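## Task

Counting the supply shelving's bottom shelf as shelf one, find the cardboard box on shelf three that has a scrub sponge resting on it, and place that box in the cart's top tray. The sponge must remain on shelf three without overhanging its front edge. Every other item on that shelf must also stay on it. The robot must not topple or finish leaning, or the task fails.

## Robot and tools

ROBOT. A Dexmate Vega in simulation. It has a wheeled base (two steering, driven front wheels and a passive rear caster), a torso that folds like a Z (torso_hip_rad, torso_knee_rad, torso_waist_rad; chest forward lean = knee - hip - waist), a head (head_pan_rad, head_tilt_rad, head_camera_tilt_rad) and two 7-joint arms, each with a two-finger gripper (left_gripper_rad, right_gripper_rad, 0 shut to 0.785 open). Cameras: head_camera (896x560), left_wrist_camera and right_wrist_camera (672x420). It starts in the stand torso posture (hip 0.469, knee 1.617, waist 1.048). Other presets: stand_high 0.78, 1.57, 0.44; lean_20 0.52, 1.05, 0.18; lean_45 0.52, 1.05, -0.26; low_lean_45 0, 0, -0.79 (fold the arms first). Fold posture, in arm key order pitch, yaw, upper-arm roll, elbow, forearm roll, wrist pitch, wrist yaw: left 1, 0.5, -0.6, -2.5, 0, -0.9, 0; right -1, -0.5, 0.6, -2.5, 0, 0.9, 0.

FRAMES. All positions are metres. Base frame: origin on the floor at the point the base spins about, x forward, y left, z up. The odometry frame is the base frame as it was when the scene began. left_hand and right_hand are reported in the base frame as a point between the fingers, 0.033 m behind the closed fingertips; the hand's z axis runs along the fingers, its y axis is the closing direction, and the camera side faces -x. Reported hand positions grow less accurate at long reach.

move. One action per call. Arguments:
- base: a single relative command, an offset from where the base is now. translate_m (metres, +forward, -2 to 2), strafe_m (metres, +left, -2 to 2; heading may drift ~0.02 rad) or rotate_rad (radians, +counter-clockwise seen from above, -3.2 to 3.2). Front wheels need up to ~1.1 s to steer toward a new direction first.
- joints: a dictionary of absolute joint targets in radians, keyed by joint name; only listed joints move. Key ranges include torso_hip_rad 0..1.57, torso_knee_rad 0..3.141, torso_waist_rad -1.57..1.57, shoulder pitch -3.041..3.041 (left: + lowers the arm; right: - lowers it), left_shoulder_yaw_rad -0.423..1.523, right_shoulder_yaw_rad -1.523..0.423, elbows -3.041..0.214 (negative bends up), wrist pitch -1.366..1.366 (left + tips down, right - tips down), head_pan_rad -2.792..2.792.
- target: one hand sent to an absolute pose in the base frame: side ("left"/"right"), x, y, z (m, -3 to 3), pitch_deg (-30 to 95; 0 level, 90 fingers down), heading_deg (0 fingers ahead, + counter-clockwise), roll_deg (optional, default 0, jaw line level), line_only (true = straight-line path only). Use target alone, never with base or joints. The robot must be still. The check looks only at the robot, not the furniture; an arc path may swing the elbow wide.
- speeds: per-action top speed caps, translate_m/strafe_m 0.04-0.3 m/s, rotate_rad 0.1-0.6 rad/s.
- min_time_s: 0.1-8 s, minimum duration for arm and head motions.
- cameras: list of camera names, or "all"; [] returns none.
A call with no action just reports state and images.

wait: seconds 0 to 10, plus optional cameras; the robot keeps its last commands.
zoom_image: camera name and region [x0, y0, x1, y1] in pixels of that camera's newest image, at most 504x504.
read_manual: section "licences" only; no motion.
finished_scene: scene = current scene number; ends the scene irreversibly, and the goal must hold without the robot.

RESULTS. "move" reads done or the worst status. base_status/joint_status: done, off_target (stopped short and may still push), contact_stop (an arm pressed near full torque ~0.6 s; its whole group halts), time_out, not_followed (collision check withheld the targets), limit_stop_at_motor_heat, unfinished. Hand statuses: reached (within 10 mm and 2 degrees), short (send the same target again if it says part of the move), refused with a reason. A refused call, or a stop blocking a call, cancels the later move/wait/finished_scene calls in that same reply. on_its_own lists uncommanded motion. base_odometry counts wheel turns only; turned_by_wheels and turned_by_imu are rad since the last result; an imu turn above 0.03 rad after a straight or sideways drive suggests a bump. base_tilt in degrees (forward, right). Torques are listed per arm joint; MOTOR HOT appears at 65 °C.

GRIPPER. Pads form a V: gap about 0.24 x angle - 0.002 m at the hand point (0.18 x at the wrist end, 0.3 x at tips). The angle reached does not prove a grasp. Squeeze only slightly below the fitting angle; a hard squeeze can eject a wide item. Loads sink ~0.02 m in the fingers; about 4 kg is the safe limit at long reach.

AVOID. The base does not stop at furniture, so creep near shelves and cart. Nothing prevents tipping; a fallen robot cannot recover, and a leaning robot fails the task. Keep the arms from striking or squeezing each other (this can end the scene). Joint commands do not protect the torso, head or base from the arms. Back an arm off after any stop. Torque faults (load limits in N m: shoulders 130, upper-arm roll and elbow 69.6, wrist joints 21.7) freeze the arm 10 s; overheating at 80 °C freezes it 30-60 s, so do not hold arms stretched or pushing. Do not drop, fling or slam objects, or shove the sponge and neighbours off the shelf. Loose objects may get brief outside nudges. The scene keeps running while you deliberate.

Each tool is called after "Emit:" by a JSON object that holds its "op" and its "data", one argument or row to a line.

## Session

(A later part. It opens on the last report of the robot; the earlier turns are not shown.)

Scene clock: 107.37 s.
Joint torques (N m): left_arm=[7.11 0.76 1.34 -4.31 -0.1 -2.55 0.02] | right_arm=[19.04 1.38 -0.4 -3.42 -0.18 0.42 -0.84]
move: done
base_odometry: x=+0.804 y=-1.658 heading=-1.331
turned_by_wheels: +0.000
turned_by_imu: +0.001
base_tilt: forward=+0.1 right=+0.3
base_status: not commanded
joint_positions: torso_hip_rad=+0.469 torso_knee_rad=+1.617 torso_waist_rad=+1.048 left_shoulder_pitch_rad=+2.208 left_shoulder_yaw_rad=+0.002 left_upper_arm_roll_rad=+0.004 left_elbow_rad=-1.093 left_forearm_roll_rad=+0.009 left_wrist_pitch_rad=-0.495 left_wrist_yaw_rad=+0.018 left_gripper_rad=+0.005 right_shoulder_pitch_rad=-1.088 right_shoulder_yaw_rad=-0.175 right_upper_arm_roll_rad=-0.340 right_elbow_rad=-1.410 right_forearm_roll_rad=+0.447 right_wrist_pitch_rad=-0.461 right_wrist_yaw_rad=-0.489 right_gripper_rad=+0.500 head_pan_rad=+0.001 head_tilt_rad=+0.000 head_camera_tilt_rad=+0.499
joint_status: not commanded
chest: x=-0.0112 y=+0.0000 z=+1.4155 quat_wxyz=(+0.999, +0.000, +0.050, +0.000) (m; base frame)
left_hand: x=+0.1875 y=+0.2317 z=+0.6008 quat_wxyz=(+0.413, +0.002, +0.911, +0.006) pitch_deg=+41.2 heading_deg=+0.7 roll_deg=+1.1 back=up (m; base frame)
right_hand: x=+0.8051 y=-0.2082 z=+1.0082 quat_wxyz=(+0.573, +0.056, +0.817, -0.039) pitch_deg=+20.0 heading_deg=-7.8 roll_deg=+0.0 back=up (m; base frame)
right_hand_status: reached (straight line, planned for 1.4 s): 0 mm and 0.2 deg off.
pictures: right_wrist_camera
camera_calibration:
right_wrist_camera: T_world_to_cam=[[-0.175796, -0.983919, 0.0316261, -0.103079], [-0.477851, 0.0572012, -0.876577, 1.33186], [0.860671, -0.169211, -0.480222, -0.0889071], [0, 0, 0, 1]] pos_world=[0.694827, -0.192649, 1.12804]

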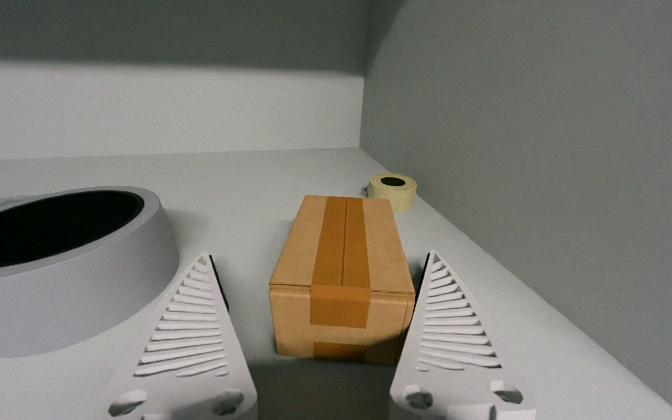

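Emit:
{"op": "move", "data": {
  "target": {"side":"right","x":0.805,"y":-0.221,"z":1.008,"pitch_deg":20,"heading_deg":-8},
  "cameras": []
}}

Emit:
{"op": "move", "data": {
  "joints": {"right_gripper_rad":0.2},
  "cameras": []
}}

Emit:
{"op": "move", "data": {
  "target": {"side":"right","x":0.80,"y":-0.221,"z":1.08,"pitch_deg":20,"heading_deg":-8},
  "cameras": ["right_wrist_camera"]
}}

Scene clock: 108.80 s.
Joint torques (N m): left_arm=[7.89 1.91 1.07 -4.34 0 -2.81 0.08] | right_arm=[7.12 -3.83 7.83 -8.84 -0.54 0.18 -1.39]
move: done
base_odometry: x=+0.804 y=-1.658 heading=-1.331
turned_by_wheels: +0.000
turned_by_imu: +0.000
base_tilt: forward=+0.2 right=+0.3
base_status: not commanded
joint_positions: torso_hip_rad=+0.469 torso_knee_rad=+1.617 torso_waist_rad=+1.048 left_shoulder_pitch_rad=+2.208 left_shoulder_yaw_rad=+0.002 left_upper_arm_roll_rad=+0.004 left_elbow_rad=-1.093 left_forearm_roll_rad=+0.009 left_wrist_pitch_rad=-0.495 left_wrist_yaw_rad=+0.018 left_gripper_rad=+0.005 right_shoulder_pitch_rad=-1.091 right_shoulder_yaw_rad=-0.188 right_upper_arm_roll_rad=-0.330 right_elbow_rad=-1.415 right_forearm_roll_rad=+0.452 right_wrist_pitch_rad=-0.463 right_wrist_yaw_rad=-0.480 right_gripper_rad=+0.500 head_pan_rad=+0.001 head_tilt_rad=+0.000 head_camera_tilt_rad=+0.499
joint_status: not commanded
chest: x=-0.0112 y=+0.0000 z=+1.4155 quat_wxyz=(+0.999, +0.000, +0.050, +0.000) (m; base frame)
left_hand: x=+0.1875 y=+0.2317 z=+0.6008 quat_wxyz=(+0.413, +0.002, +0.911, +0.006) pitch_deg=+41.2 heading_deg=+0.7 roll_deg=+1.1 back=up (m; base frame)
right_hand: x=+0.8052 y=-0.2169 z=+1.0083 quat_wxyz=(+0.572, +0.057, +0.817, -0.039) pitch_deg=+20.0 heading_deg=-7.9 roll_deg=+0.0 back=up (m; base frame)
right_hand_status: reached (straight line, planned for 0.3 s): 4 mm and 0.1 deg off.
pictures: none
No camera images: "cameras" was empty.

Scene clock: 109.63 s.
Joint torques (N m): left_arm=[7.68 0.26 0.99 -3.31 -0.05 -2.63 0] | right_arm=[6.65 -0.94 5.2 -8.9 0.37 -0.57 0.38]
move: done
base_odometry: x=+0.804 y=-1.658 heading=-1.331
turned_by_wheels: +0.000
turned_by_imu: +0.000
base_tilt: forward=+0.1 right=+0.3
base_status: not commanded
joint_positions: torso_hip_rad=+0.469 torso_knee_rad=+1.617 torso_waist_rad=+1.048 left_shoulder_pitch_rad=+2.208 left_shoulder_yaw_rad=+0.002 left_upper_arm_roll_rad=+0.004 left_elbow_rad=-1.093 left_forearm_roll_rad=+0.009 left_wrist_pitch_rad=-0.495 left_wrist_yaw_rad=+0.018 left_gripper_rad=+0.005 right_shoulder_pitch_rad=-1.092 right_shoulder_yaw_rad=-0.192 right_upper_arm_roll_rad=-0.327 right_elbow_rad=-1.416 right_forearm_roll_rad=+0.454 right_wrist_pitch_rad=-0.464 right_wrist_yaw_rad=-0.477 right_gripper_rad=+0.200 head_pan_rad=+0.001 head_tilt_rad=+0.000 head_camera_tilt_rad=+0.499
joint_status: all done
chest: x=-0.0112 y=+0.0000 z=+1.4155 quat_wxyz=(+0.999, +0.000, +0.050, +0.000) (m; base frame)
left_hand: x=+0.1875 y=+0.2317 z=+0.6008 quat_wxyz=(+0.413, +0.002, +0.911, +0.006) pitch_deg=+41.2 heading_deg=+0.7 roll_deg=+1.1 back=up (m; base frame)
right_hand: x=+0.8052 y=-0.2202 z=+1.0084 quat_wxyz=(+0.573, +0.057, +0.817, -0.040) pitch_deg=+20.0 heading_deg=-8.0 roll_deg=+0.0 back=up (m; base frame)
pictures: none
No camera images: "cameras" was empty.

Scene clock: 112.17 s.
Joint torques (N m): left_arm=[6.53 -0.18 1.09 -4.31 -0.06 -3.11 0] | right_arm=[26.89 -2 6.18 -13.43 -0.6 3.2 -0.53]
move: done
base_odometry: x=+0.804 y=-1.658 heading=-1.331
turned_by_wheels: +0.000
turned_by_imu: +0.001
base_tilt: forward=+0.2 right=+0.3
base_status: not commanded
joint_positions: torso_hip_rad=+0.469 torso_knee_rad=+1.617 torso_waist_rad=+1.048 left_shoulder_pitch_rad=+2.208 left_shoulder_yaw_rad=+0.002 left_upper_arm_roll_rad=+0.004 left_elbow_rad=-1.093 left_forearm_roll_rad=+0.009 left_wrist_pitch_rad=-0.495 left_wrist_yaw_rad=+0.018 left_gripper_rad=+0.005 right_shoulder_pitch_rad=-1.073 right_shoulder_yaw_rad=-0.207 right_upper_arm_roll_rad=-0.278 right_elbow_rad=-1.634 right_forearm_roll_rad=+0.512 right_wrist_pitch_rad=-0.696 right_wrist_yaw_rad=-0.550 right_gripper_rad=+0.200 head_pan_rad=+0.001 head_tilt_rad=+0.000 head_camera_tilt_rad=+0.499
joint_status: not commanded
chest: x=-0.0112 y=+0.0000 z=+1.4155 quat_wxyz=(+0.999, +0.000, +0.050, +0.000) (m; base frame)
left_hand: x=+0.1875 y=+0.2317 z=+0.6007 quat_wxyz=(+0.413, +0.002, +0.911, +0.006) pitch_deg=+41.2 heading_deg=+0.7 roll_deg=+1.1 back=up (m; base frame)
right_hand: x=+0.8000 y=-0.2207 z=+1.0773 quat_wxyz=(+0.572, +0.057, +0.818, -0.040) pitch_deg=+20.1 heading_deg=-8.0 roll_deg=+0.0 back=up (m; base frame)
right_hand_status: reached (straight line, planned for 1.1 s): 3 mm and 0.1 deg off.
pictures: right_wrist_camera
camera_calibration:
right_wrist_camera: T_world_to_cam=[[-0.179468, -0.983236, 0.0322283, -0.116047], [-0.479661, 0.0588553, -0.875478, 1.39141], [0.858904, -0.172579, -0.482182, -0.050703], [0, 0, 0, 1]] pos_world=[0.690127, -0.204744, 1.19744]

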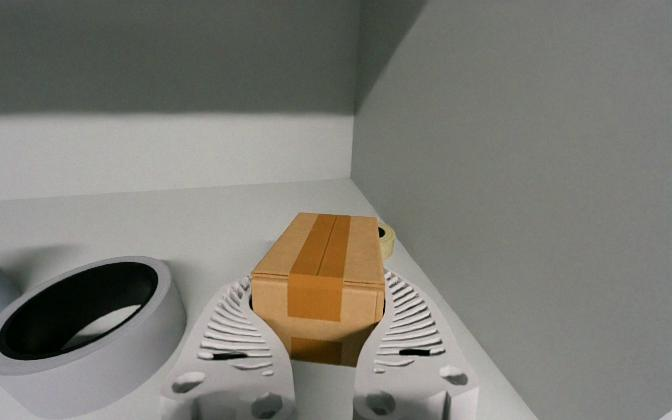

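Emit:
{"op": "move", "data": {
  "base": {"translate_m":-0.6},
  "cameras": []
}}

Emit:
{"op": "move", "data": {
  "target": {"side":"right","x":0.66,"y":-0.2,"z":1.05,"pitch_deg":20,"heading_deg":0},
  "cameras": []
}}

Emit:
{"op": "move", "data": {
  "base": {"rotate_rad":-2.05},
  "cameras": ["head_camera","right_wrist_camera"]
}}

Scene clock: 117.10 s.
Joint torques (N m): left_arm=[7.58 0.06 1.34 -4.46 -0.1 -2.96 0.17] | right_arm=[25.85 -2.47 6.5 -13.23 -0.42 1.95 -0.26]
move: done
base_odometry: x=+0.663 y=-1.074 heading=-1.332
turned_by_wheels: -0.001
turned_by_imu: +0.003
base_tilt: forward=+0.1 right=+0.3
base_status: done
joint_positions: torso_hip_rad=+0.469 torso_knee_rad=+1.617 torso_waist_rad=+1.048 left_shoulder_pitch_rad=+2.208 left_shoulder_yaw_rad=+0.002 left_upper_arm_roll_rad=+0.004 left_elbow_rad=-1.093 left_forearm_roll_rad=+0.009 left_wrist_pitch_rad=-0.495 left_wrist_yaw_rad=+0.018 left_gripper_rad=+0.005 right_shoulder_pitch_rad=-1.072 right_shoulder_yaw_rad=-0.207 right_upper_arm_roll_rad=-0.277 right_elbow_rad=-1.639 right_forearm_roll_rad=+0.513 right_wrist_pitch_rad=-0.702 right_wrist_yaw_rad=-0.551 right_gripper_rad=+0.200 head_pan_rad=+0.001 head_tilt_rad=+0.000 head_camera_tilt_rad=+0.499
joint_status: not commanded
chest: x=-0.0110 y=+0.0000 z=+1.4155 quat_wxyz=(+0.999, +0.000, +0.050, +0.000) (m; base frame)
left_hand: x=+0.1875 y=+0.2317 z=+0.6007 quat_wxyz=(+0.413, +0.002, +0.911, +0.006) pitch_deg=+41.2 heading_deg=+0.7 roll_deg=+1.1 back=up (m; base frame)
right_hand: x=+0.7998 y=-0.2208 z=+1.0789 quat_wxyz=(+0.571, +0.057, +0.818, -0.040) pitch_deg=+20.1 heading_deg=-8.0 roll_deg=+0.0 back=up (m; base frame)
pictures: none
No camera images: "cameras" was empty.

Scene clock: 120.60 s.
Joint torques (N m): left_arm=[7.36 0.37 1.37 -4.51 -0.06 -3.11 0.08] | right_arm=[6.87 -1.98 7.89 -15.02 -0.65 2.99 0.15]
move: done
base_odometry: x=+0.663 y=-1.074 heading=-1.332
turned_by_wheels: +0.000
turned_by_imu: +0.001
base_tilt: forward=+0.2 right=+0.3
base_status: not commanded
joint_positions: torso_hip_rad=+0.469 torso_knee_rad=+1.617 torso_waist_rad=+1.048 left_shoulder_pitch_rad=+2.208 left_shoulder_yaw_rad=+0.002 left_upper_arm_roll_rad=+0.004 left_elbow_rad=-1.093 left_forearm_roll_rad=+0.009 left_wrist_pitch_rad=-0.495 left_wrist_yaw_rad=+0.018 left_gripper_rad=+0.005 right_shoulder_pitch_rad=-1.514 right_shoulder_yaw_rad=-0.375 right_upper_arm_roll_rad=-0.204 right_elbow_rad=-2.150 right_forearm_roll_rad=+0.577 right_wrist_pitch_rad=-0.739 right_wrist_yaw_rad=-0.507 right_gripper_rad=+0.200 head_pan_rad=+0.001 head_tilt_rad=+0.000 head_camera_tilt_rad=+0.499
joint_status: not commanded
chest: x=-0.0110 y=+0.0000 z=+1.4155 quat_wxyz=(+0.999, +0.000, +0.050, +0.000) (m; base frame)
left_hand: x=+0.1875 y=+0.2317 z=+0.6007 quat_wxyz=(+0.413, +0.002, +0.911, +0.006) pitch_deg=+41.2 heading_deg=+0.7 roll_deg=+1.1 back=up (m; base frame)
right_hand: x=+0.6616 y=-0.2003 z=+1.0496 quat_wxyz=(+0.573, +0.001, +0.819, -0.001) pitch_deg=+20.1 heading_deg=-0.1 roll_deg=+0.0 back=up (m; base frame)
right_hand_status: reached (straight line, planned for 2.0 s): 2 mm and 0.1 deg off.
pictures: none
No camera images: "cameras" was empty.

Scene clock: 125.57 s.
Joint torques (N m): left_arm=[7.98 0.12 1.17 -4.82 -0.08 -3.29 -0.03] | right_arm=[8.05 -3.17 6.6 -12.98 -0.53 2.7 0.27]
move: done
base_odometry: x=+0.663 y=-1.074 heading=+2.903
turned_by_wheels: -2.048
turned_by_imu: -1.992
base_tilt: forward=+0.2 right=+0.3
base_status: done
joint_positions: torso_hip_rad=+0.469 torso_knee_rad=+1.617 torso_waist_rad=+1.048 left_shoulder_pitch_rad=+2.208 left_shoulder_yaw_rad=+0.002 left_upper_arm_roll_rad=+0.004 left_elbow_rad=-1.093 left_forearm_roll_rad=+0.009 left_wrist_pitch_rad=-0.495 left_wrist_yaw_rad=+0.018 left_gripper_rad=+0.005 right_shoulder_pitch_rad=-1.519 right_shoulder_yaw_rad=-0.377 right_upper_arm_roll_rad=-0.203 right_elbow_rad=-2.155 right_forearm_roll_rad=+0.577 right_wrist_pitch_rad=-0.739 right_wrist_yaw_rad=-0.507 right_gripper_rad=+0.200 head_pan_rad=+0.001 head_tilt_rad=+0.000 head_camera_tilt_rad=+0.499
joint_status: not commanded
chest: x=-0.0110 y=+0.0000 z=+1.4155 quat_wxyz=(+0.999, +0.000, +0.050, +0.000) (m; base frame)
left_hand: x=+0.1875 y=+0.2317 z=+0.6007 quat_wxyz=(+0.413, +0.002, +0.911, +0.006) pitch_deg=+41.2 heading_deg=+0.7 roll_deg=+1.1 back=up (m; base frame)
right_hand: x=+0.6599 y=-0.1999 z=+1.0494 quat_wxyz=(+0.573, +0.000, +0.819, +0.000) pitch_deg=+20.1 heading_deg=+0.0 roll_deg=+0.0 back=up (m; base frame)
pictures: head_camera, right_wrist_camera
camera_calibration:
head_camera: T_world_to_cam=[[0.015368, -0.999783, 0.0140279, 0.0089971], [-0.560589, -0.0202325, -0.827847, 1.23016], [0.827952, 0.00485847, -0.560778, 0.857606], [0, 0, 0, 1]] pos_world=[-0.0205804, 0.0297177, 1.49919]
right_wrist_camera: T_world_to_cam=[[-0.0409014, -0.99864, 0.0323278, -0.21442], [-0.482608, -0.00858485, -0.875794, 1.28733], [0.874881, -0.0514229, -0.481601, 0.0728297], [0, 0, 0, 1]] pos_world=[0.548788, -0.199331, 1.16944]

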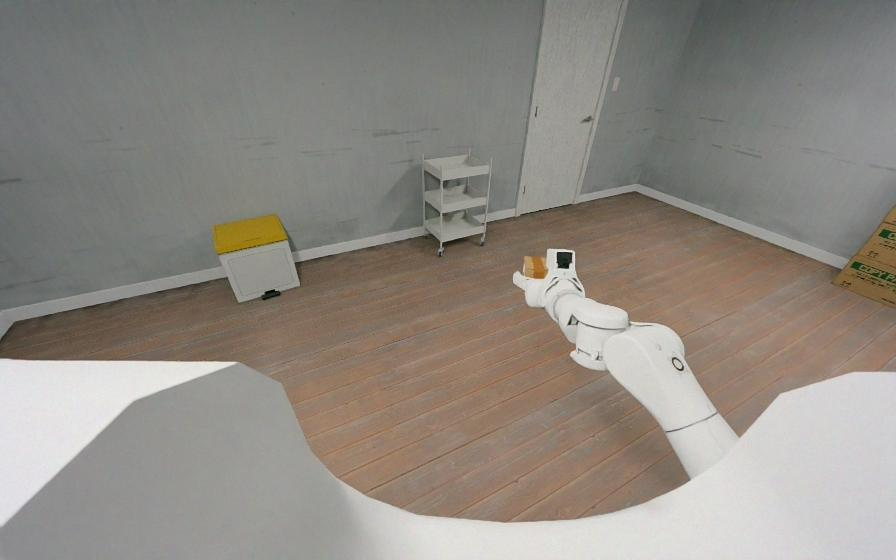

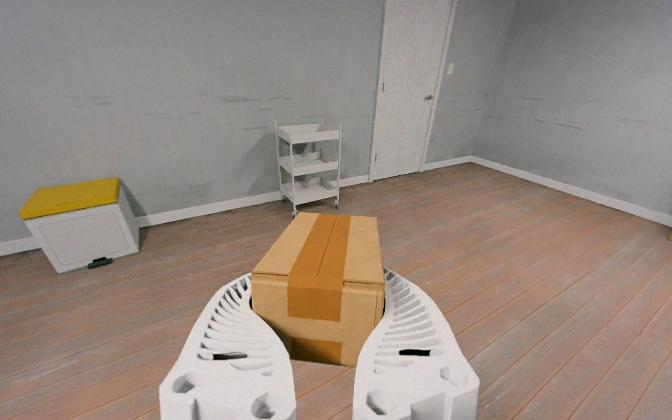

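Emit:
{"op": "move", "data": {
  "base": {"translate_m":1.5},
  "cameras": []
}}

Emit:
{"op": "move", "data": {
  "base": {"rotate_rad":0.43},
  "cameras": ["head_camera","right_wrist_camera"]
}}

Emit:
{"op": "zoom_image", "data": {
  "camera": "head_camera",
  "region": [300, 180, 600, 380]
}}

Scene clock: 133.00 s.
Joint torques (N m): left_arm=[7.29 -0.38 1.24 -4.87 -0.04 -2.88 0.02] | right_arm=[6.4 -1.73 5.44 -12.38 -0.61 3.71 -0.07]
move: done
base_odometry: x=-0.794 y=-0.715 heading=+2.902
turned_by_wheels: -0.001
turned_by_imu: -0.007
base_tilt: forward=+0.1 right=+0.3
base_status: done
joint_positions: torso_hip_rad=+0.469 torso_knee_rad=+1.617 torso_waist_rad=+1.048 left_shoulder_pitch_rad=+2.208 left_shoulder_yaw_rad=+0.002 left_upper_arm_roll_rad=+0.004 left_elbow_rad=-1.093 left_forearm_roll_rad=+0.009 left_wrist_pitch_rad=-0.495 left_wrist_yaw_rad=+0.018 left_gripper_rad=+0.005 right_shoulder_pitch_rad=-1.519 right_shoulder_yaw_rad=-0.377 right_upper_arm_roll_rad=-0.203 right_elbow_rad=-2.155 right_forearm_roll_rad=+0.577 right_wrist_pitch_rad=-0.739 right_wrist_yaw_rad=-0.507 right_gripper_rad=+0.200 head_pan_rad=+0.001 head_tilt_rad=+0.000 head_camera_tilt_rad=+0.499
joint_status: not commanded
chest: x=-0.0110 y=+0.0000 z=+1.4155 quat_wxyz=(+0.999, +0.000, +0.050, +0.000) (m; base frame)
left_hand: x=+0.1875 y=+0.2317 z=+0.6007 quat_wxyz=(+0.413, +0.002, +0.911, +0.006) pitch_deg=+41.2 heading_deg=+0.7 roll_deg=+1.1 back=up (m; base frame)
right_hand: x=+0.6599 y=-0.1998 z=+1.0494 quat_wxyz=(+0.573, +0.000, +0.819, +0.000) pitch_deg=+20.1 heading_deg=+0.0 roll_deg=+0.0 back=up (m; base frame)
pictures: none
No camera images: "cameras" was empty.

Scene clock: 135.40 s.
Joint torques (N m): left_arm=[7.91 -0.39 1.03 -3.26 -0.1 -2.89 0.17] | right_arm=[8.27 -1.91 6.49 -13.22 -0.49 2.96 -0.08]
move: done
base_odometry: x=-0.795 y=-0.715 heading=-2.951
turned_by_wheels: +0.430
turned_by_imu: +0.418
base_tilt: forward=+0.1 right=+0.3
base_status: done
joint_positions: torso_hip_rad=+0.469 torso_knee_rad=+1.617 torso_waist_rad=+1.048 left_shoulder_pitch_rad=+2.208 left_shoulder_yaw_rad=+0.002 left_upper_arm_roll_rad=+0.004 left_elbow_rad=-1.093 left_forearm_roll_rad=+0.009 left_wrist_pitch_rad=-0.495 left_wrist_yaw_rad=+0.018 left_gripper_rad=+0.005 right_shoulder_pitch_rad=-1.519 right_shoulder_yaw_rad=-0.377 right_upper_arm_roll_rad=-0.203 right_elbow_rad=-2.155 right_forearm_roll_rad=+0.577 right_wrist_pitch_rad=-0.739 right_wrist_yaw_rad=-0.507 right_gripper_rad=+0.200 head_pan_rad=+0.000 head_tilt_rad=+0.000 head_camera_tilt_rad=+0.499
joint_status: not commanded
chest: x=-0.0110 y=+0.0000 z=+1.4155 quat_wxyz=(+0.999, +0.000, +0.050, +0.000) (m; base frame)
left_hand: x=+0.1875 y=+0.2317 z=+0.6007 quat_wxyz=(+0.413, +0.002, +0.911, +0.006) pitch_deg=+41.2 heading_deg=+0.7 roll_deg=+1.1 back=up (m; base frame)
right_hand: x=+0.6599 y=-0.1999 z=+1.0494 quat_wxyz=(+0.573, +0.000, +0.819, +0.000) pitch_deg=+20.1 heading_deg=+0.0 roll_deg=+0.0 back=up (m; base frame)
pictures: head_camera, right_wrist_camera
camera_calibration:
head_camera: T_world_to_cam=[[0.0152868, -0.999784, 0.0140818, 0.00891288], [-0.560706, -0.0202322, -0.827768, 1.2301], [0.827874, 0.0047582, -0.560894, 0.857698], [0, 0, 0, 1]] pos_world=[-0.0204807, 0.0297174, 1.49919]
right_wrist_camera: T_world_to_cam=[[-0.0408603, -0.998646, 0.0321929, -0.214286], [-0.482603, -0.00848663, -0.875798, 1.28735], [0.874885, -0.0513217, -0.481603, 0.0728499], [0, 0, 0, 1]] pos_world=[0.548788, -0.199332, 1.16944]

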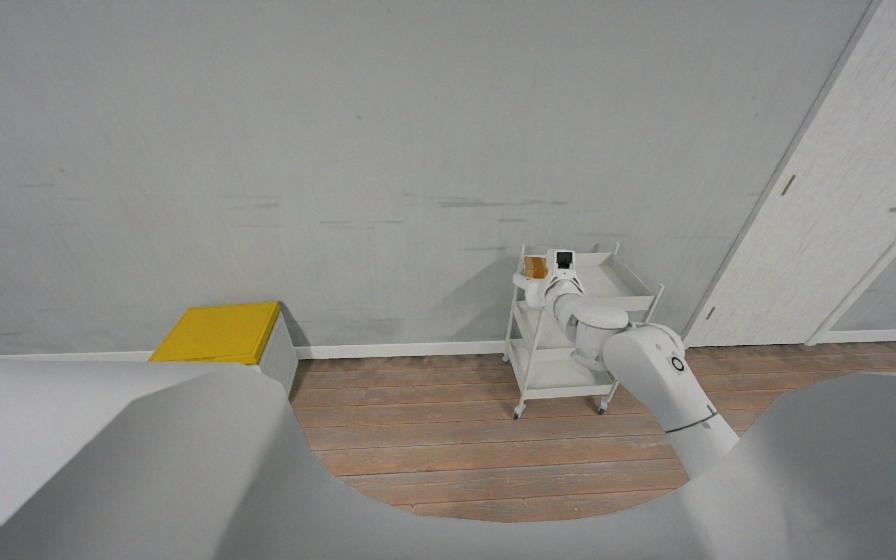

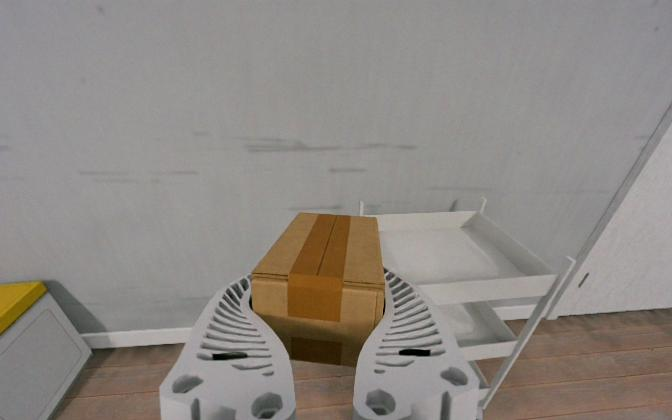

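Scaled by 1.680 from the camera's 896x560 image, which has a finer 960x600 frame.

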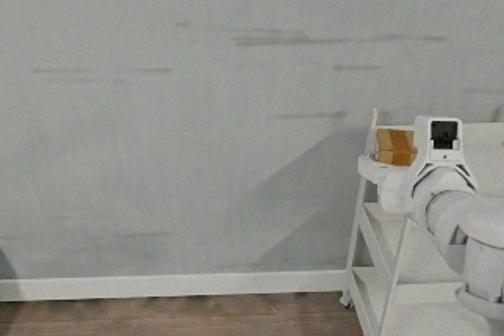

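Emit:
{"op": "move", "data": {
  "base": {"rotate_rad":0.04},
  "cameras": []
}}

Emit:
{"op": "move", "data": {
  "base": {"strafe_m":-0.38},
  "cameras": []
}}

Emit:
{"op": "move", "data": {
  "base": {"translate_m":0.3},
  "joints": {"head_camera_tilt_rad":0.7},
  "cameras": ["head_camera","right_wrist_camera"]
}}

Emit:
{"op": "zoom_image", "data": {
  "camera": "head_camera",
  "region": [350, 100, 650, 300]
}}

Scene clock: 137.17 s.
Joint torques (N m): left_arm=[6.63 0.23 1.28 -3.82 0 -2.94 0.16] | right_arm=[7.05 -2.53 5.69 -13.28 -0.71 3.05 -0.05]
move: done
base_odometry: x=-0.795 y=-0.715 heading=-2.912
turned_by_wheels: +0.040
turned_by_imu: +0.039
base_tilt: forward=+0.1 right=+0.3
base_status: done
joint_positions: torso_hip_rad=+0.469 torso_knee_rad=+1.617 torso_waist_rad=+1.048 left_shoulder_pitch_rad=+2.208 left_shoulder_yaw_rad=+0.002 left_upper_arm_roll_rad=+0.004 left_elbow_rad=-1.093 left_forearm_roll_rad=+0.009 left_wrist_pitch_rad=-0.495 left_wrist_yaw_rad=+0.018 left_gripper_rad=+0.005 right_shoulder_pitch_rad=-1.519 right_shoulder_yaw_rad=-0.377 right_upper_arm_roll_rad=-0.203 right_elbow_rad=-2.155 right_forearm_roll_rad=+0.577 right_wrist_pitch_rad=-0.739 right_wrist_yaw_rad=-0.507 right_gripper_rad=+0.200 head_pan_rad=+0.000 head_tilt_rad=+0.000 head_camera_tilt_rad=+0.499
joint_status: not commanded
chest: x=-0.0110 y=+0.0000 z=+1.4155 quat_wxyz=(+0.999, +0.000, +0.050, +0.000) (m; base frame)
left_hand: x=+0.1875 y=+0.2317 z=+0.6007 quat_wxyz=(+0.413, +0.002, +0.911, +0.006) pitch_deg=+41.2 heading_deg=+0.7 roll_deg=+1.1 back=up (m; base frame)
right_hand: x=+0.6599 y=-0.1999 z=+1.0494 quat_wxyz=(+0.573, +0.000, +0.819, +0.000) pitch_deg=+20.1 heading_deg=+0.0 roll_deg=+0.0 back=up (m; base frame)
pictures: none
No camera images: "cameras" was empty.

Scene clock: 140.80 s.
Joint torques (N m): left_arm=[7.58 0.85 1.24 -4.06 -0.13 -2.83 0.01] | right_arm=[7.64 -2.93 5.9 -12.23 -0.72 3.42 0.09]
move: done
base_odometry: x=-0.880 y=-0.345 heading=-2.914
turned_by_wheels: -0.002
turned_by_imu: -0.004
base_tilt: forward=+0.2 right=+0.4
base_status: done
joint_positions: torso_hip_rad=+0.469 torso_knee_rad=+1.617 torso_waist_rad=+1.048 left_shoulder_pitch_rad=+2.208 left_shoulder_yaw_rad=+0.002 left_upper_arm_roll_rad=+0.004 left_elbow_rad=-1.093 left_forearm_roll_rad=+0.009 left_wrist_pitch_rad=-0.495 left_wrist_yaw_rad=+0.018 left_gripper_rad=+0.005 right_shoulder_pitch_rad=-1.519 right_shoulder_yaw_rad=-0.377 right_upper_arm_roll_rad=-0.203 right_elbow_rad=-2.155 right_forearm_roll_rad=+0.577 right_wrist_pitch_rad=-0.739 right_wrist_yaw_rad=-0.507 right_gripper_rad=+0.200 head_pan_rad=+0.000 head_tilt_rad=+0.000 head_camera_tilt_rad=+0.499
joint_status: not commanded
chest: x=-0.0110 y=+0.0000 z=+1.4155 quat_wxyz=(+0.999, +0.000, +0.050, +0.000) (m; base frame)
left_hand: x=+0.1875 y=+0.2317 z=+0.6007 quat_wxyz=(+0.413, +0.002, +0.911, +0.006) pitch_deg=+41.2 heading_deg=+0.7 roll_deg=+1.0 back=up (m; base frame)
right_hand: x=+0.6599 y=-0.1999 z=+1.0494 quat_wxyz=(+0.573, +0.000, +0.819, +0.000) pitch_deg=+20.1 heading_deg=+0.0 roll_deg=+0.0 back=up (m; base frame)
pictures: none
No camera images: "cameras" was empty.

Scene clock: 143.93 s.
Joint torques (N m): left_arm=[7.13 -0.14 1.48 -3.91 -0.07 -2.95 0.15] | right_arm=[8.29 -3.06 5.66 -12.09 -0.69 3.33 -0.19]
move: done
base_odometry: x=-1.172 y=-0.413 heading=-2.913
turned_by_wheels: +0.001
turned_by_imu: +0.001
base_tilt: forward=+0.2 right=+0.3
base_status: done
joint_positions: torso_hip_rad=+0.469 torso_knee_rad=+1.617 torso_waist_rad=+1.048 left_shoulder_pitch_rad=+2.208 left_shoulder_yaw_rad=+0.002 left_upper_arm_roll_rad=+0.004 left_elbow_rad=-1.093 left_forearm_roll_rad=+0.009 left_wrist_pitch_rad=-0.495 left_wrist_yaw_rad=+0.018 left_gripper_rad=+0.005 right_shoulder_pitch_rad=-1.519 right_shoulder_yaw_rad=-0.377 right_upper_arm_roll_rad=-0.203 right_elbow_rad=-2.155 right_forearm_roll_rad=+0.577 right_wrist_pitch_rad=-0.739 right_wrist_yaw_rad=-0.507 right_gripper_rad=+0.200 head_pan_rad=+0.000 head_tilt_rad=+0.000 head_camera_tilt_rad=+0.699
joint_status: all done
chest: x=-0.0109 y=+0.0000 z=+1.4155 quat_wxyz=(+0.999, +0.000, +0.050, +0.000) (m; base frame)
left_hand: x=+0.1875 y=+0.2317 z=+0.6007 quat_wxyz=(+0.413, +0.002, +0.911, +0.006) pitch_deg=+41.2 heading_deg=+0.7 roll_deg=+1.0 back=up (m; base frame)
right_hand: x=+0.6600 y=-0.1999 z=+1.0494 quat_wxyz=(+0.573, +0.000, +0.819, +0.000) pitch_deg=+20.1 heading_deg=+0.0 roll_deg=+0.0 back=up (m; base frame)
pictures: head_camera, right_wrist_camera
camera_calibration:
head_camera: T_world_to_cam=[[0.0177116, -0.999784, 0.0108355, 0.0139167], [-0.713993, -0.0202337, -0.69986, 1.02856], [0.699929, 0.00465921, -0.714198, 1.07492], [0, 0, 0, 1]] pos_world=[-0.0182243, 0.0297171, 1.48741]
right_wrist_camera: T_world_to_cam=[[-0.0409473, -0.998641, 0.0322436, -0.214289], [-0.482723, -0.00848215, -0.875732, 1.2873], [0.874815, -0.0514236, -0.481719, 0.072868], [0, 0, 0, 1]] pos_world=[0.548888, -0.199331, 1.16934]

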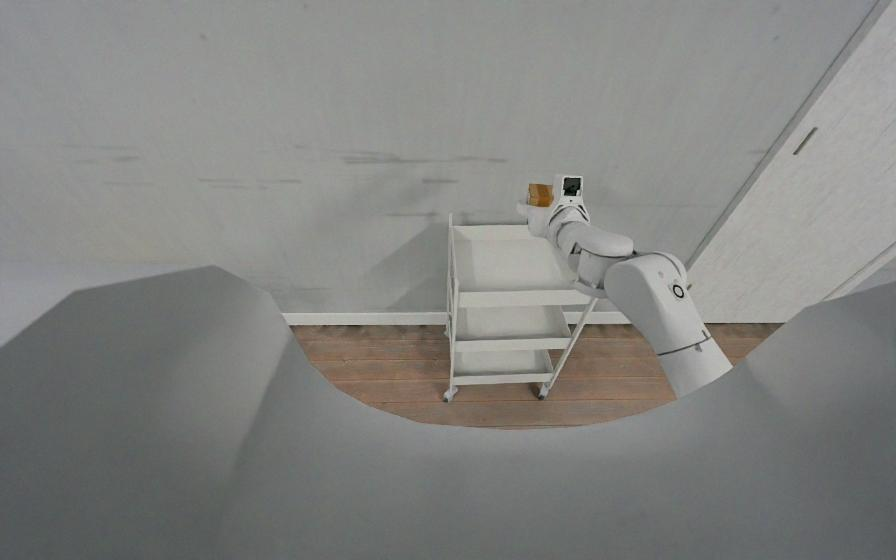

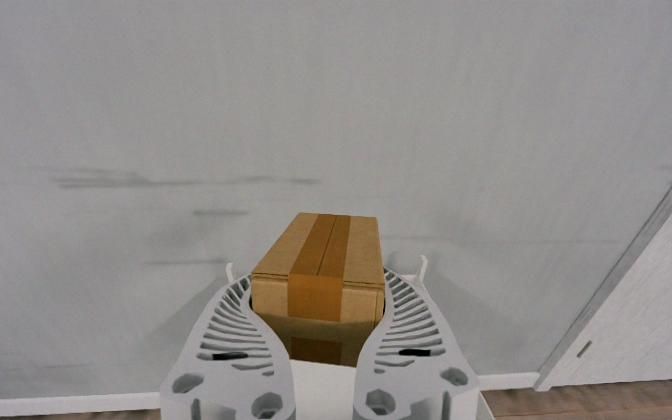

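Scaled by 1.680 from the camera's 896x560 image, which has a finer 960x600 frame.

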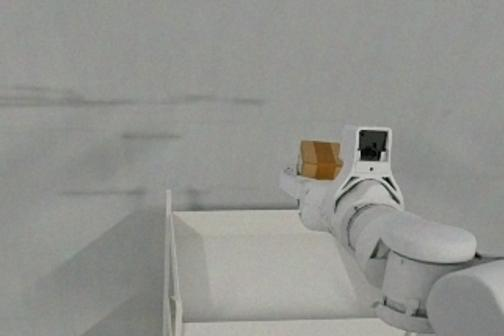

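Emit:
{"op": "move", "data": {
  "target": {"side":"right","x":0.66,"y":-0.2,"z":1.17,"pitch_deg":20,"heading_deg":0},
  "cameras": []
}}

Emit:
{"op": "move", "data": {
  "joints": {"torso_hip_rad":0.1,"torso_knee_rad":0.6,"torso_waist_rad":0.35},
  "cameras": ["head_camera","right_wrist_camera"]
}}

Scene clock: 150.20 s.
Joint torques (N m): left_arm=[6.61 1.06 0.97 -3.41 0.01 -3.15 0.16] | right_arm=[19.64 1.2 5.65 -11.82 -0.43 2.51 -0.39]
move: done
base_odometry: x=-1.172 y=-0.413 heading=-2.913
turned_by_wheels: +0.000
turned_by_imu: +0.002
base_tilt: forward=+0.1 right=+0.3
base_status: not commanded
joint_positions: torso_hip_rad=+0.469 torso_knee_rad=+1.617 torso_waist_rad=+1.048 left_shoulder_pitch_rad=+2.208 left_shoulder_yaw_rad=+0.002 left_upper_arm_roll_rad=+0.004 left_elbow_rad=-1.093 left_forearm_roll_rad=+0.009 left_wrist_pitch_rad=-0.495 left_wrist_yaw_rad=+0.018 left_gripper_rad=+0.005 right_shoulder_pitch_rad=-1.325 right_shoulder_yaw_rad=-0.262 right_upper_arm_roll_rad=-0.068 right_elbow_rad=-2.368 right_forearm_roll_rad=+0.774 right_wrist_pitch_rad=-1.191 right_wrist_yaw_rad=-0.672 right_gripper_rad=+0.200 head_pan_rad=+0.000 head_tilt_rad=+0.000 head_camera_tilt_rad=+0.699
joint_status: not commanded
chest: x=-0.0109 y=+0.0000 z=+1.4155 quat_wxyz=(+0.999, +0.000, +0.050, +0.000) (m; base frame)
left_hand: x=+0.1875 y=+0.2317 z=+0.6007 quat_wxyz=(+0.413, +0.002, +0.911, +0.006) pitch_deg=+41.2 heading_deg=+0.7 roll_deg=+1.0 back=up (m; base frame)
right_hand: x=+0.6600 y=-0.1998 z=+1.1678 quat_wxyz=(+0.573, +0.000, +0.820, +0.000) pitch_deg=+20.1 heading_deg=+0.0 roll_deg=+0.0 back=up (m; base frame)
right_hand_status: reached (straight line, planned for 1.8 s): 2 mm and 0.1 deg off.
pictures: none
No camera images: "cameras" was empty.

Scene clock: 164.63 s.
Joint torques (N m): left_arm=[-23.21 -0.05 -0.25 -0.06 -0.81 12.58 0.85] | right_arm=[19.64 0.8 5.29 -12.2 0.06 3.12 -0.16]
move: done
TORQUE FAULT: left_wrist_pitch_rad reached its load limit. The left arm stopped for 10 seconds, dropped its targets and accepts commands again: back off and push less far. Before the stop ended, the hold on left_wrist_pitch_rad was turned back by 2.5 degrees, the way its load pushed it. The stop added 9.4 s to the call and to motion_time.
base_odometry: x=-1.172 y=-0.413 heading=-2.913
turned_by_wheels: +0.000
turned_by_imu: +0.004
base_tilt: forward=+0.1 right=+0.3
base_status: not commanded
joint_positions: torso_hip_rad=+0.100 torso_knee_rad=+0.600 torso_waist_rad=+0.350 left_shoulder_pitch_rad=+2.209 left_shoulder_yaw_rad=+0.002 left_upper_arm_roll_rad=+0.004 left_elbow_rad=-1.095 left_forearm_roll_rad=+0.009 left_wrist_pitch_rad=-0.533 left_wrist_yaw_rad=+0.018 left_gripper_rad=+0.005 right_shoulder_pitch_rad=-1.323 right_shoulder_yaw_rad=-0.260 right_upper_arm_roll_rad=-0.066 right_elbow_rad=-2.370 right_forearm_roll_rad=+0.777 right_wrist_pitch_rad=-1.196 right_wrist_yaw_rad=-0.674 right_gripper_rad=+0.200 head_pan_rad=+0.000 head_tilt_rad=+0.000 head_camera_tilt_rad=+0.699
joint_status: all done
chest: x=-0.1516 y=+0.0000 z=+1.1543 quat_wxyz=(+0.997, +0.000, +0.075, +0.000) (m; base frame)
left_hand: x=+0.0166 y=+0.2314 z=+0.3424 quat_wxyz=(+0.408, +0.002, +0.913, +0.006) pitch_deg=+41.9 heading_deg=+0.7 roll_deg=+1.0 back=up (m; base frame)
right_hand: x=+0.5061 y=-0.1998 z=+0.8750 quat_wxyz=(+0.552, +0.000, +0.834, +0.000) pitch_deg=+22.9 heading_deg=+0.0 roll_deg=+0.0 back=up (m; base frame)
pictures: head_camera, right_wrist_camera
ARM HIT: the robot struck its own base or body hard.
camera_calibration:
head_camera: T_world_to_cam=[[0.0182289, -0.999784, 0.00994143, 0.0203493], [-0.747927, -0.0202341, -0.663473, 0.69816], [0.663531, 0.00465891, -0.748134, 1.02051], [0, 0, 0, 1]] pos_world=[-0.155339, 0.0297171, 1.22649]
right_wrist_camera: T_world_to_cam=[[-0.039012, -0.998649, 0.0343187, -0.217646], [-0.525821, -0.00868817, -0.850551, 1.06009], [0.8497, -0.0512272, -0.524772, 0.173937], [0, 0, 0, 1]] pos_world=[0.401132, -0.199232, 1.00041]

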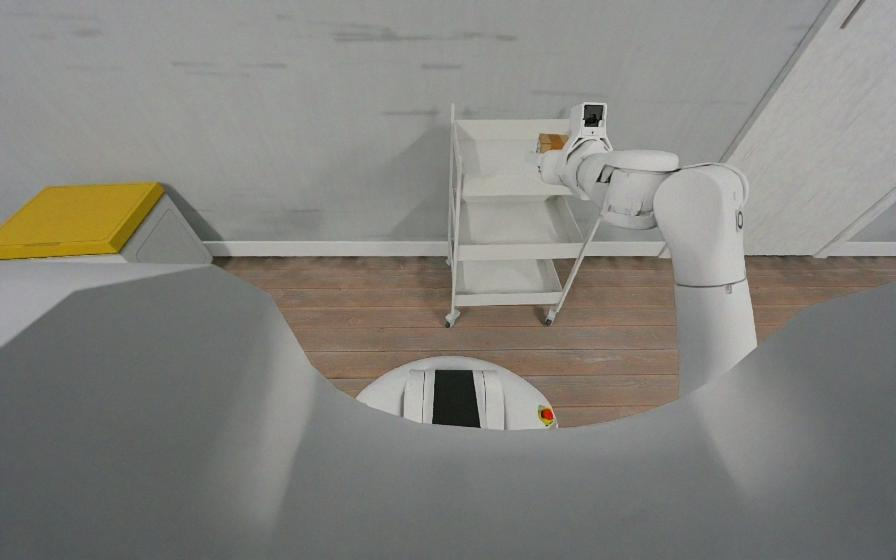

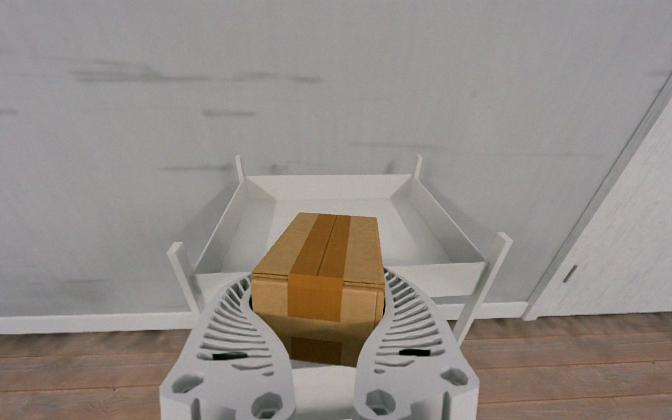

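Emit:
{"op": "move", "data": {
  "joints": {"left_elbow_rad":-2.0,"left_shoulder_pitch_rad":2.1,"left_shoulder_yaw_rad":0.25,"left_wrist_pitch_rad":-0.5},
  "cameras": []
}}

Emit:
{"op": "zoom_image", "data": {
  "camera": "head_camera",
  "region": [400, 50, 700, 350]
}}

Scene clock: 169.63 s.
Joint torques (N m): left_arm=[-5.14 5.59 -2.01 -10.85 -0.26 -3.12 0.28] | right_arm=[20.01 1.07 6.07 -10.95 -0.44 2.4 -0.12]
move: done
base_odometry: x=-1.172 y=-0.413 heading=-2.913
turned_by_wheels: +0.000
turned_by_imu: +0.001
base_tilt: forward=+0.1 right=+0.3
base_status: not commanded
joint_positions: torso_hip_rad=+0.100 torso_knee_rad=+0.600 torso_waist_rad=+0.350 left_shoulder_pitch_rad=+2.101 left_shoulder_yaw_rad=+0.248 left_upper_arm_roll_rad=+0.004 left_elbow_rad=-1.994 left_forearm_roll_rad=+0.009 left_wrist_pitch_rad=-0.500 left_wrist_yaw_rad=+0.018 left_gripper_rad=+0.005 right_shoulder_pitch_rad=-1.323 right_shoulder_yaw_rad=-0.260 right_upper_arm_roll_rad=-0.066 right_elbow_rad=-2.370 right_forearm_roll_rad=+0.777 right_wrist_pitch_rad=-1.196 right_wrist_yaw_rad=-0.674 right_gripper_rad=+0.200 head_pan_rad=+0.000 head_tilt_rad=+0.000 head_camera_tilt_rad=+0.699
joint_status: all done
chest: x=-0.1515 y=+0.0000 z=+1.1542 quat_wxyz=(+0.997, +0.000, +0.075, +0.000) (m; base frame)
left_hand: x=+0.3451 y=+0.2007 z=+0.8570 quat_wxyz=(+0.782, +0.121, +0.611, +0.003) pitch_deg=-12.9 heading_deg=-10.9 roll_deg=+11.4 back=up (m; base frame)
right_hand: x=+0.5062 y=-0.1998 z=+0.8748 quat_wxyz=(+0.552, +0.000, +0.834, +0.000) pitch_deg=+22.9 heading_deg=+0.0 roll_deg=+0.0 back=up (m; base frame)
pictures: none
No camera images: "cameras" was empty.

Scaled by 1.680 from the camera's 896x560 image, which has a finer 960x600 frame.

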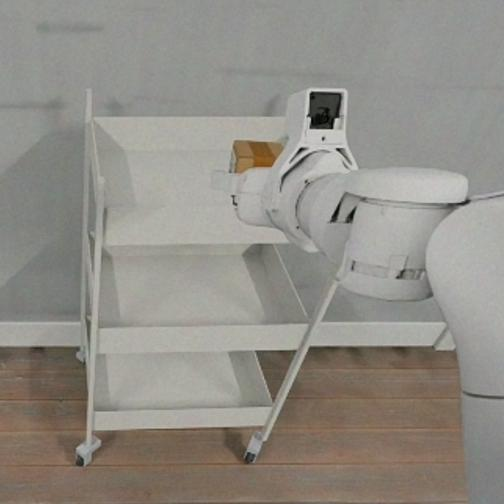

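Emit:
{"op": "move", "data": {
  "joints": {"torso_waist_rad":0.15},
  "cameras": []
}}

Emit:
{"op": "move", "data": {
  "target": {"side":"right","x":0.56,"y":-0.23,"z":0.86,"pitch_deg":25,"heading_deg":0},
  "cameras": []
}}

Emit:
{"op": "move", "data": {
  "base": {"translate_m":0.19},
  "speeds": {"translate_m":0.12},
  "cameras": ["head_camera","right_wrist_camera"]
}}

Scene clock: 172.47 s.
Joint torques (N m): left_arm=[-1.15 5.12 -1.48 -9.9 -0.16 -3.37 0.34] | right_arm=[17.04 1.09 5.72 -12.39 -0.05 2.78 -0.37]
move: done
base_odometry: x=-1.172 y=-0.413 heading=-2.913
turned_by_wheels: +0.000
turned_by_imu: +0.001
base_tilt: forward=+0.1 right=+0.3
base_status: not commanded
joint_positions: torso_hip_rad=+0.100 torso_knee_rad=+0.600 torso_waist_rad=+0.150 left_shoulder_pitch_rad=+2.100 left_shoulder_yaw_rad=+0.250 left_upper_arm_roll_rad=+0.004 left_elbow_rad=-2.000 left_forearm_roll_rad=+0.009 left_wrist_pitch_rad=-0.500 left_wrist_yaw_rad=+0.018 left_gripper_rad=+0.005 right_shoulder_pitch_rad=-1.323 right_shoulder_yaw_rad=-0.260 right_upper_arm_roll_rad=-0.066 right_elbow_rad=-2.370 right_forearm_roll_rad=+0.777 right_wrist_pitch_rad=-1.196 right_wrist_yaw_rad=-0.674 right_gripper_rad=+0.200 head_pan_rad=+0.000 head_tilt_rad=+0.000 head_camera_tilt_rad=+0.699
joint_status: all done
chest: x=-0.0624 y=+0.0000 z=+1.1436 quat_wxyz=(+0.985, +0.000, +0.174, +0.000) (m; base frame)
left_hand: x=+0.3662 y=+0.1998 z=+0.7574 quat_wxyz=(+0.719, +0.121, +0.684, -0.009) pitch_deg=-2.0 heading_deg=-10.8 roll_deg=+9.3 back=up (m; base frame)
right_hand: x=+0.5266 y=-0.1998 z=+0.7392 quat_wxyz=(+0.466, +0.000, +0.885, +0.000) pitch_deg=+34.4 heading_deg=+0.0 roll_deg=+0.0 back=up (m; base frame)
pictures: none
No camera images: "cameras" was empty.

Scene clock: 174.53 s.
Joint torques (N m): left_arm=[-1.95 4.81 -1.88 -10.74 -0.17 -3.14 0.3] | right_arm=[17.85 1.31 6.12 -11.02 -0.32 2.55 0.12]
move: done
base_odometry: x=-1.172 y=-0.413 heading=-2.913
turned_by_wheels: +0.000
turned_by_imu: +0.001
base_tilt: forward=+0.2 right=+0.3
base_status: not commanded
joint_positions: torso_hip_rad=+0.100 torso_knee_rad=+0.600 torso_waist_rad=+0.150 left_shoulder_pitch_rad=+2.100 left_shoulder_yaw_rad=+0.250 left_upper_arm_roll_rad=+0.004 left_elbow_rad=-2.000 left_forearm_roll_rad=+0.009 left_wrist_pitch_rad=-0.500 left_wrist_yaw_rad=+0.018 left_gripper_rad=+0.005 right_shoulder_pitch_rad=-1.203 right_shoulder_yaw_rad=-0.260 right_upper_arm_roll_rad=+0.064 right_elbow_rad=-2.473 right_forearm_roll_rad=+0.854 right_wrist_pitch_rad=-1.301 right_wrist_yaw_rad=-0.660 right_gripper_rad=+0.200 head_pan_rad=+0.000 head_tilt_rad=+0.000 head_camera_tilt_rad=+0.699
joint_status: not commanded
chest: x=-0.0624 y=+0.0000 z=+1.1436 quat_wxyz=(+0.985, +0.000, +0.174, +0.000) (m; base frame)
left_hand: x=+0.3662 y=+0.1998 z=+0.7574 quat_wxyz=(+0.719, +0.121, +0.684, -0.009) pitch_deg=-2.0 heading_deg=-10.8 roll_deg=+9.3 back=up (m; base frame)
right_hand: x=+0.5589 y=-0.2287 z=+0.8545 quat_wxyz=(+0.534, +0.000, +0.845, +0.000) pitch_deg=+25.4 heading_deg=+0.0 roll_deg=+0.0 back=up (m; base frame)
right_hand_status: reached (straight line, planned for 0.8 s): 6 mm and 0.4 deg off.
pictures: none
No camera images: "cameras" was empty.

Scene clock: 176.97 s.
Joint torques (N m): left_arm=[-0.33 5.63 -1.57 -10.55 -0.26 -3.32 0.06] | right_arm=[18.2 0.52 6.52 -10.16 0.36 2.82 0.2]
move: done
base_odometry: x=-1.357 y=-0.455 heading=-2.912
turned_by_wheels: +0.001
turned_by_imu: +0.001
base_tilt: forward=+0.1 right=+0.3
base_status: done
joint_positions: torso_hip_rad=+0.100 torso_knee_rad=+0.600 torso_waist_rad=+0.150 left_shoulder_pitch_rad=+2.100 left_shoulder_yaw_rad=+0.250 left_upper_arm_roll_rad=+0.004 left_elbow_rad=-2.000 left_forearm_roll_rad=+0.009 left_wrist_pitch_rad=-0.500 left_wrist_yaw_rad=+0.018 left_gripper_rad=+0.005 right_shoulder_pitch_rad=-1.198 right_shoulder_yaw_rad=-0.260 right_upper_arm_roll_rad=+0.069 right_elbow_rad=-2.477 right_forearm_roll_rad=+0.857 right_wrist_pitch_rad=-1.305 right_wrist_yaw_rad=-0.659 right_gripper_rad=+0.200 head_pan_rad=+0.000 head_tilt_rad=+0.000 head_camera_tilt_rad=+0.699
joint_status: not commanded
chest: x=-0.0624 y=+0.0000 z=+1.1436 quat_wxyz=(+0.985, +0.000, +0.174, +0.000) (m; base frame)
left_hand: x=+0.3662 y=+0.1998 z=+0.7574 quat_wxyz=(+0.719, +0.121, +0.684, -0.009) pitch_deg=-2.0 heading_deg=-10.8 roll_deg=+9.3 back=up (m; base frame)
right_hand: x=+0.5598 y=-0.2299 z=+0.8592 quat_wxyz=(+0.537, +0.000, +0.844, +0.000) pitch_deg=+25.1 heading_deg=+0.0 roll_deg=+0.0 back=up (m; base frame)
pictures: head_camera, right_wrist_camera
camera_calibration:
head_camera: T_world_to_cam=[[0.0198414, -0.999784, 0.00611963, 0.0233004], [-0.864894, -0.0202344, -0.501546, 0.565325], [0.501562, 0.00465855, -0.865109, 1.07701], [0, 0, 0, 1]] pos_world=[-0.0517013, 0.0297171, 1.21512]
right_wrist_camera: T_world_to_cam=[[-0.0379139, -0.99864, 0.0357888, -0.246967], [-0.557465, -0.00858629, -0.830156, 1.07485], [0.829334, -0.0514254, -0.556381, 0.156945], [0, 0, 0, 1]] pos_world=[0.459667, -0.229331, 0.988453]

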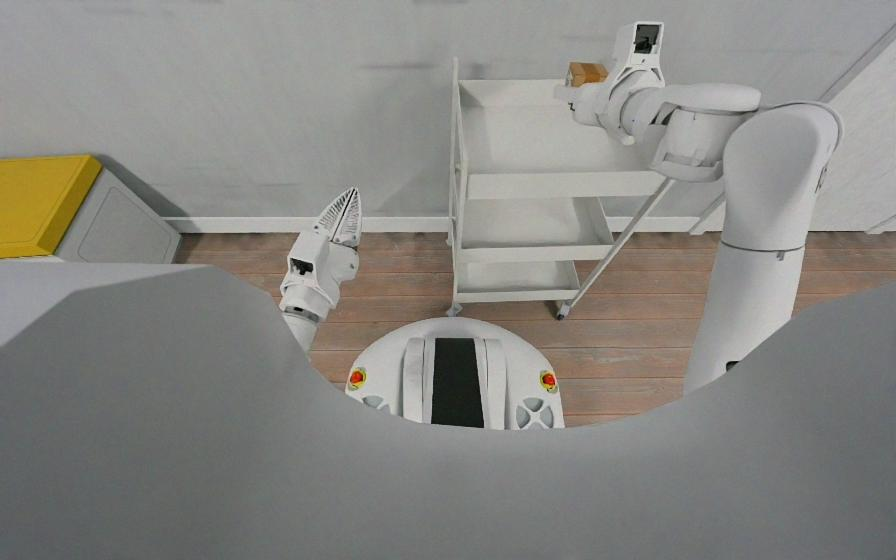

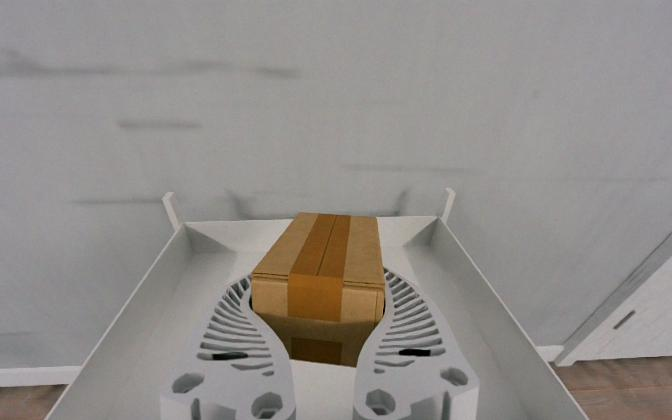

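Emit:
{"op": "move", "data": {
  "target": {"side":"right","x":0.72,"y":-0.23,"z":0.80,"pitch_deg":25,"heading_deg":0},
  "cameras": ["head_camera"]
}}

Emit:
{"op": "move", "data": {
  "target": {"side":"right","x":0.72,"y":-0.23,"z":0.72,"pitch_deg":23,"heading_deg":0},
  "cameras": ["head_camera","right_wrist_camera"]
}}

Emit:
{"op": "zoom_image", "data": {
  "camera": "head_camera",
  "region": [420, 20, 820, 270]
}}

Scene clock: 181.53 s.
Joint torques (N m): left_arm=[0.25 5.06 -1.51 -10.2 -0.08 -2.7 0.28] | right_arm=[26.58 -4.46 2.42 -8.2 -0.9 3.78 0.35]
move: done
base_odometry: x=-1.357 y=-0.455 heading=-2.912
turned_by_wheels: +0.000
turned_by_imu: +0.001
base_tilt: forward=+0.1 right=+0.3
base_status: not commanded
joint_positions: torso_hip_rad=+0.100 torso_knee_rad=+0.600 torso_waist_rad=+0.150 left_shoulder_pitch_rad=+2.100 left_shoulder_yaw_rad=+0.250 left_upper_arm_roll_rad=+0.004 left_elbow_rad=-2.000 left_forearm_roll_rad=+0.009 left_wrist_pitch_rad=-0.500 left_wrist_yaw_rad=+0.018 left_gripper_rad=+0.005 right_shoulder_pitch_rad=-0.865 right_shoulder_yaw_rad=-0.352 right_upper_arm_roll_rad=-0.200 right_elbow_rad=-1.787 right_forearm_roll_rad=+0.645 right_wrist_pitch_rad=-0.889 right_wrist_yaw_rad=-0.419 right_gripper_rad=+0.200 head_pan_rad=+0.000 head_tilt_rad=+0.000 head_camera_tilt_rad=+0.699
joint_status: not commanded
chest: x=-0.0624 y=+0.0000 z=+1.1436 quat_wxyz=(+0.985, +0.000, +0.174, +0.000) (m; base frame)
left_hand: x=+0.3662 y=+0.1998 z=+0.7574 quat_wxyz=(+0.719, +0.121, +0.684, -0.009) pitch_deg=-2.0 heading_deg=-10.8 roll_deg=+9.3 back=up (m; base frame)
right_hand: x=+0.7187 y=-0.2299 z=+0.7998 quat_wxyz=(+0.537, +0.000, +0.844, +0.000) pitch_deg=+25.1 heading_deg=+0.0 roll_deg=+0.0 back=up (m; base frame)
right_hand_status: reached (straight line, planned for 2.5 s): 1 mm and 0.1 deg off.
pictures: head_camera
camera_calibration:
head_camera: T_world_to_cam=[[0.0198414, -0.999784, 0.00611963, 0.0233004], [-0.864894, -0.0202344, -0.501546, 0.565325], [0.501562, 0.00465855, -0.865109, 1.07701], [0, 0, 0, 1]] pos_world=[-0.0517013, 0.0297171, 1.21512]

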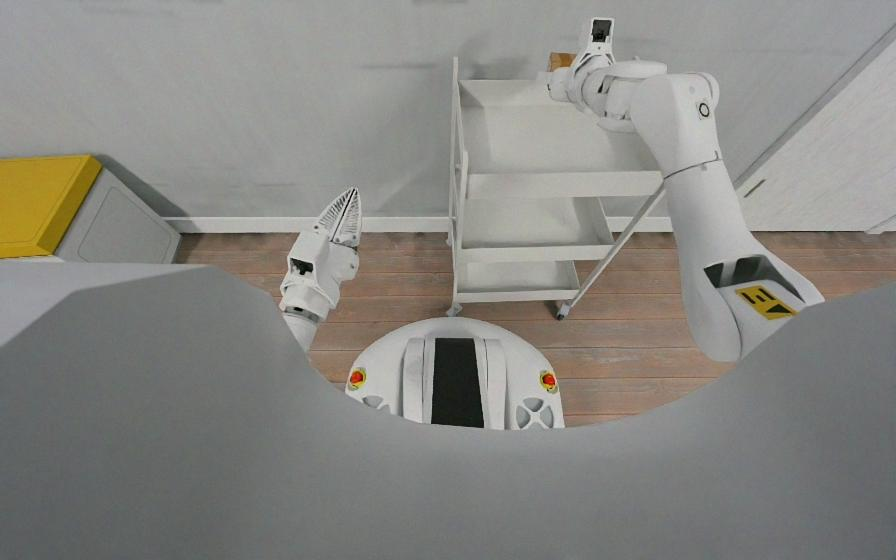

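Scene clock: 184.37 s.
Joint torques (N m): left_arm=[-0.16 5.73 -1.52 -10.1 -0.24 -3.23 0.27] | right_arm=[11.59 -2.7 1.71 -7.67 -0.52 2.44 0.16]
move: done
base_odometry: x=-1.357 y=-0.455 heading=-2.912
turned_by_wheels: +0.000
turned_by_imu: +0.001
base_tilt: forward=+0.2 right=+0.3
base_status: not commanded
joint_positions: torso_hip_rad=+0.100 torso_knee_rad=+0.600 torso_waist_rad=+0.150 left_shoulder_pitch_rad=+2.100 left_shoulder_yaw_rad=+0.250 left_upper_arm_roll_rad=+0.004 left_elbow_rad=-2.000 left_forearm_roll_rad=+0.009 left_wrist_pitch_rad=-0.500 left_wrist_yaw_rad=+0.018 left_gripper_rad=+0.005 right_shoulder_pitch_rad=-0.944 right_shoulder_yaw_rad=-0.351 right_upper_arm_roll_rad=-0.280 right_elbow_rad=-1.593 right_forearm_roll_rad=+0.540 right_wrist_pitch_rad=-0.577 right_wrist_yaw_rad=-0.325 right_gripper_rad=+0.200 head_pan_rad=+0.000 head_tilt_rad=+0.000 head_camera_tilt_rad=+0.699
joint_status: not commanded
chest: x=-0.0624 y=+0.0000 z=+1.1436 quat_wxyz=(+0.985, +0.000, +0.174, +0.000) (m; base frame)
left_hand: x=+0.3662 y=+0.1998 z=+0.7574 quat_wxyz=(+0.719, +0.121, +0.684, -0.009) pitch_deg=-2.0 heading_deg=-10.8 roll_deg=+9.3 back=up (m; base frame)
right_hand: x=+0.7200 y=-0.2302 z=+0.7211 quat_wxyz=(+0.551, +0.000, +0.834, +0.000) pitch_deg=+23.1 heading_deg=+0.0 roll_deg=+0.0 back=up (m; base frame)
right_hand_status: reached (straight line, planned for 1.3 s): 1 mm and 0.1 deg off.
pictures: head_camera, right_wrist_camera
camera_calibration:
head_camera: T_world_to_cam=[[0.0198414, -0.999784, 0.00611963, 0.0233004], [-0.864894, -0.0202344, -0.501546, 0.565325], [0.501562, 0.00465855, -0.865109, 1.07701], [0, 0, 0, 1]] pos_world=[-0.0517013, 0.0297171, 1.21512]
right_wrist_camera: T_world_to_cam=[[-0.0398164, -0.998632, 0.0339012, -0.23352], [-0.527963, -0.00777908, -0.849232, 1.04228], [0.848334, -0.0517119, -0.52693, -0.0877587], [0, 0, 0, 1]] pos_world=[0.615434, -0.229631, 0.846808]

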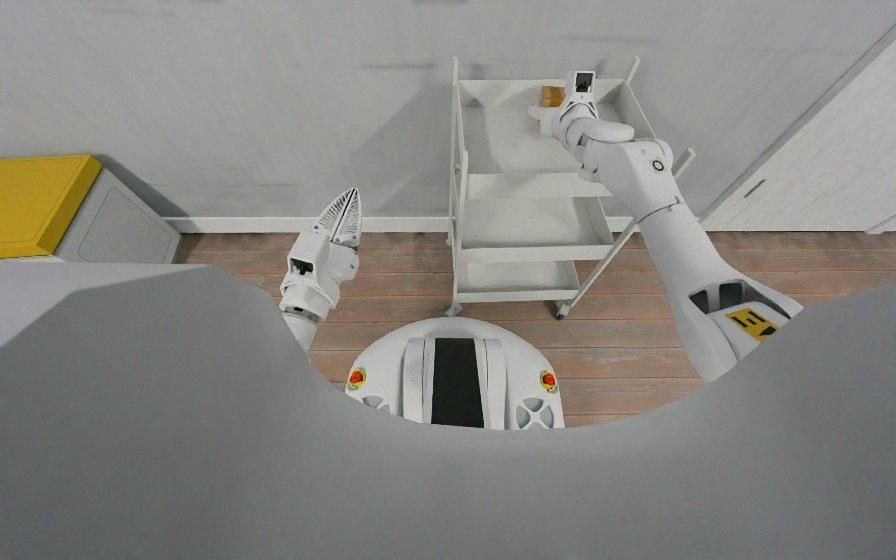

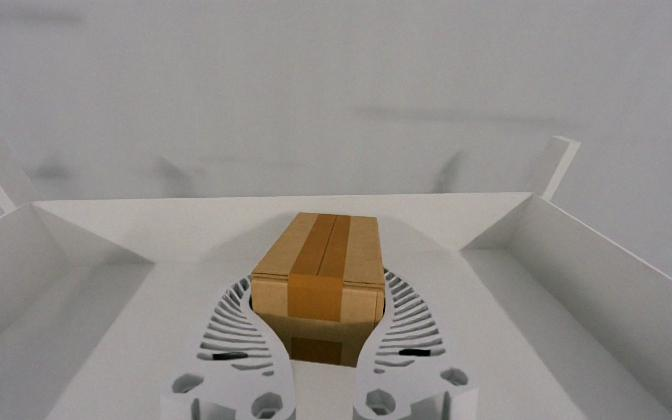

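Scaled by 1.260 from the camera's 896x560 image, which has a finer 960x600 frame.

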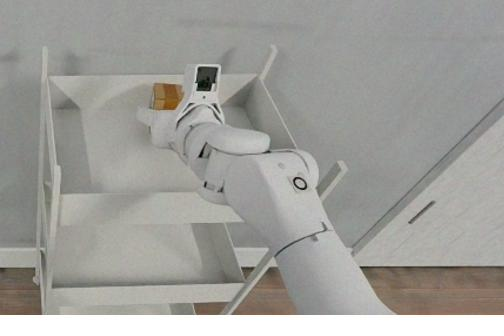

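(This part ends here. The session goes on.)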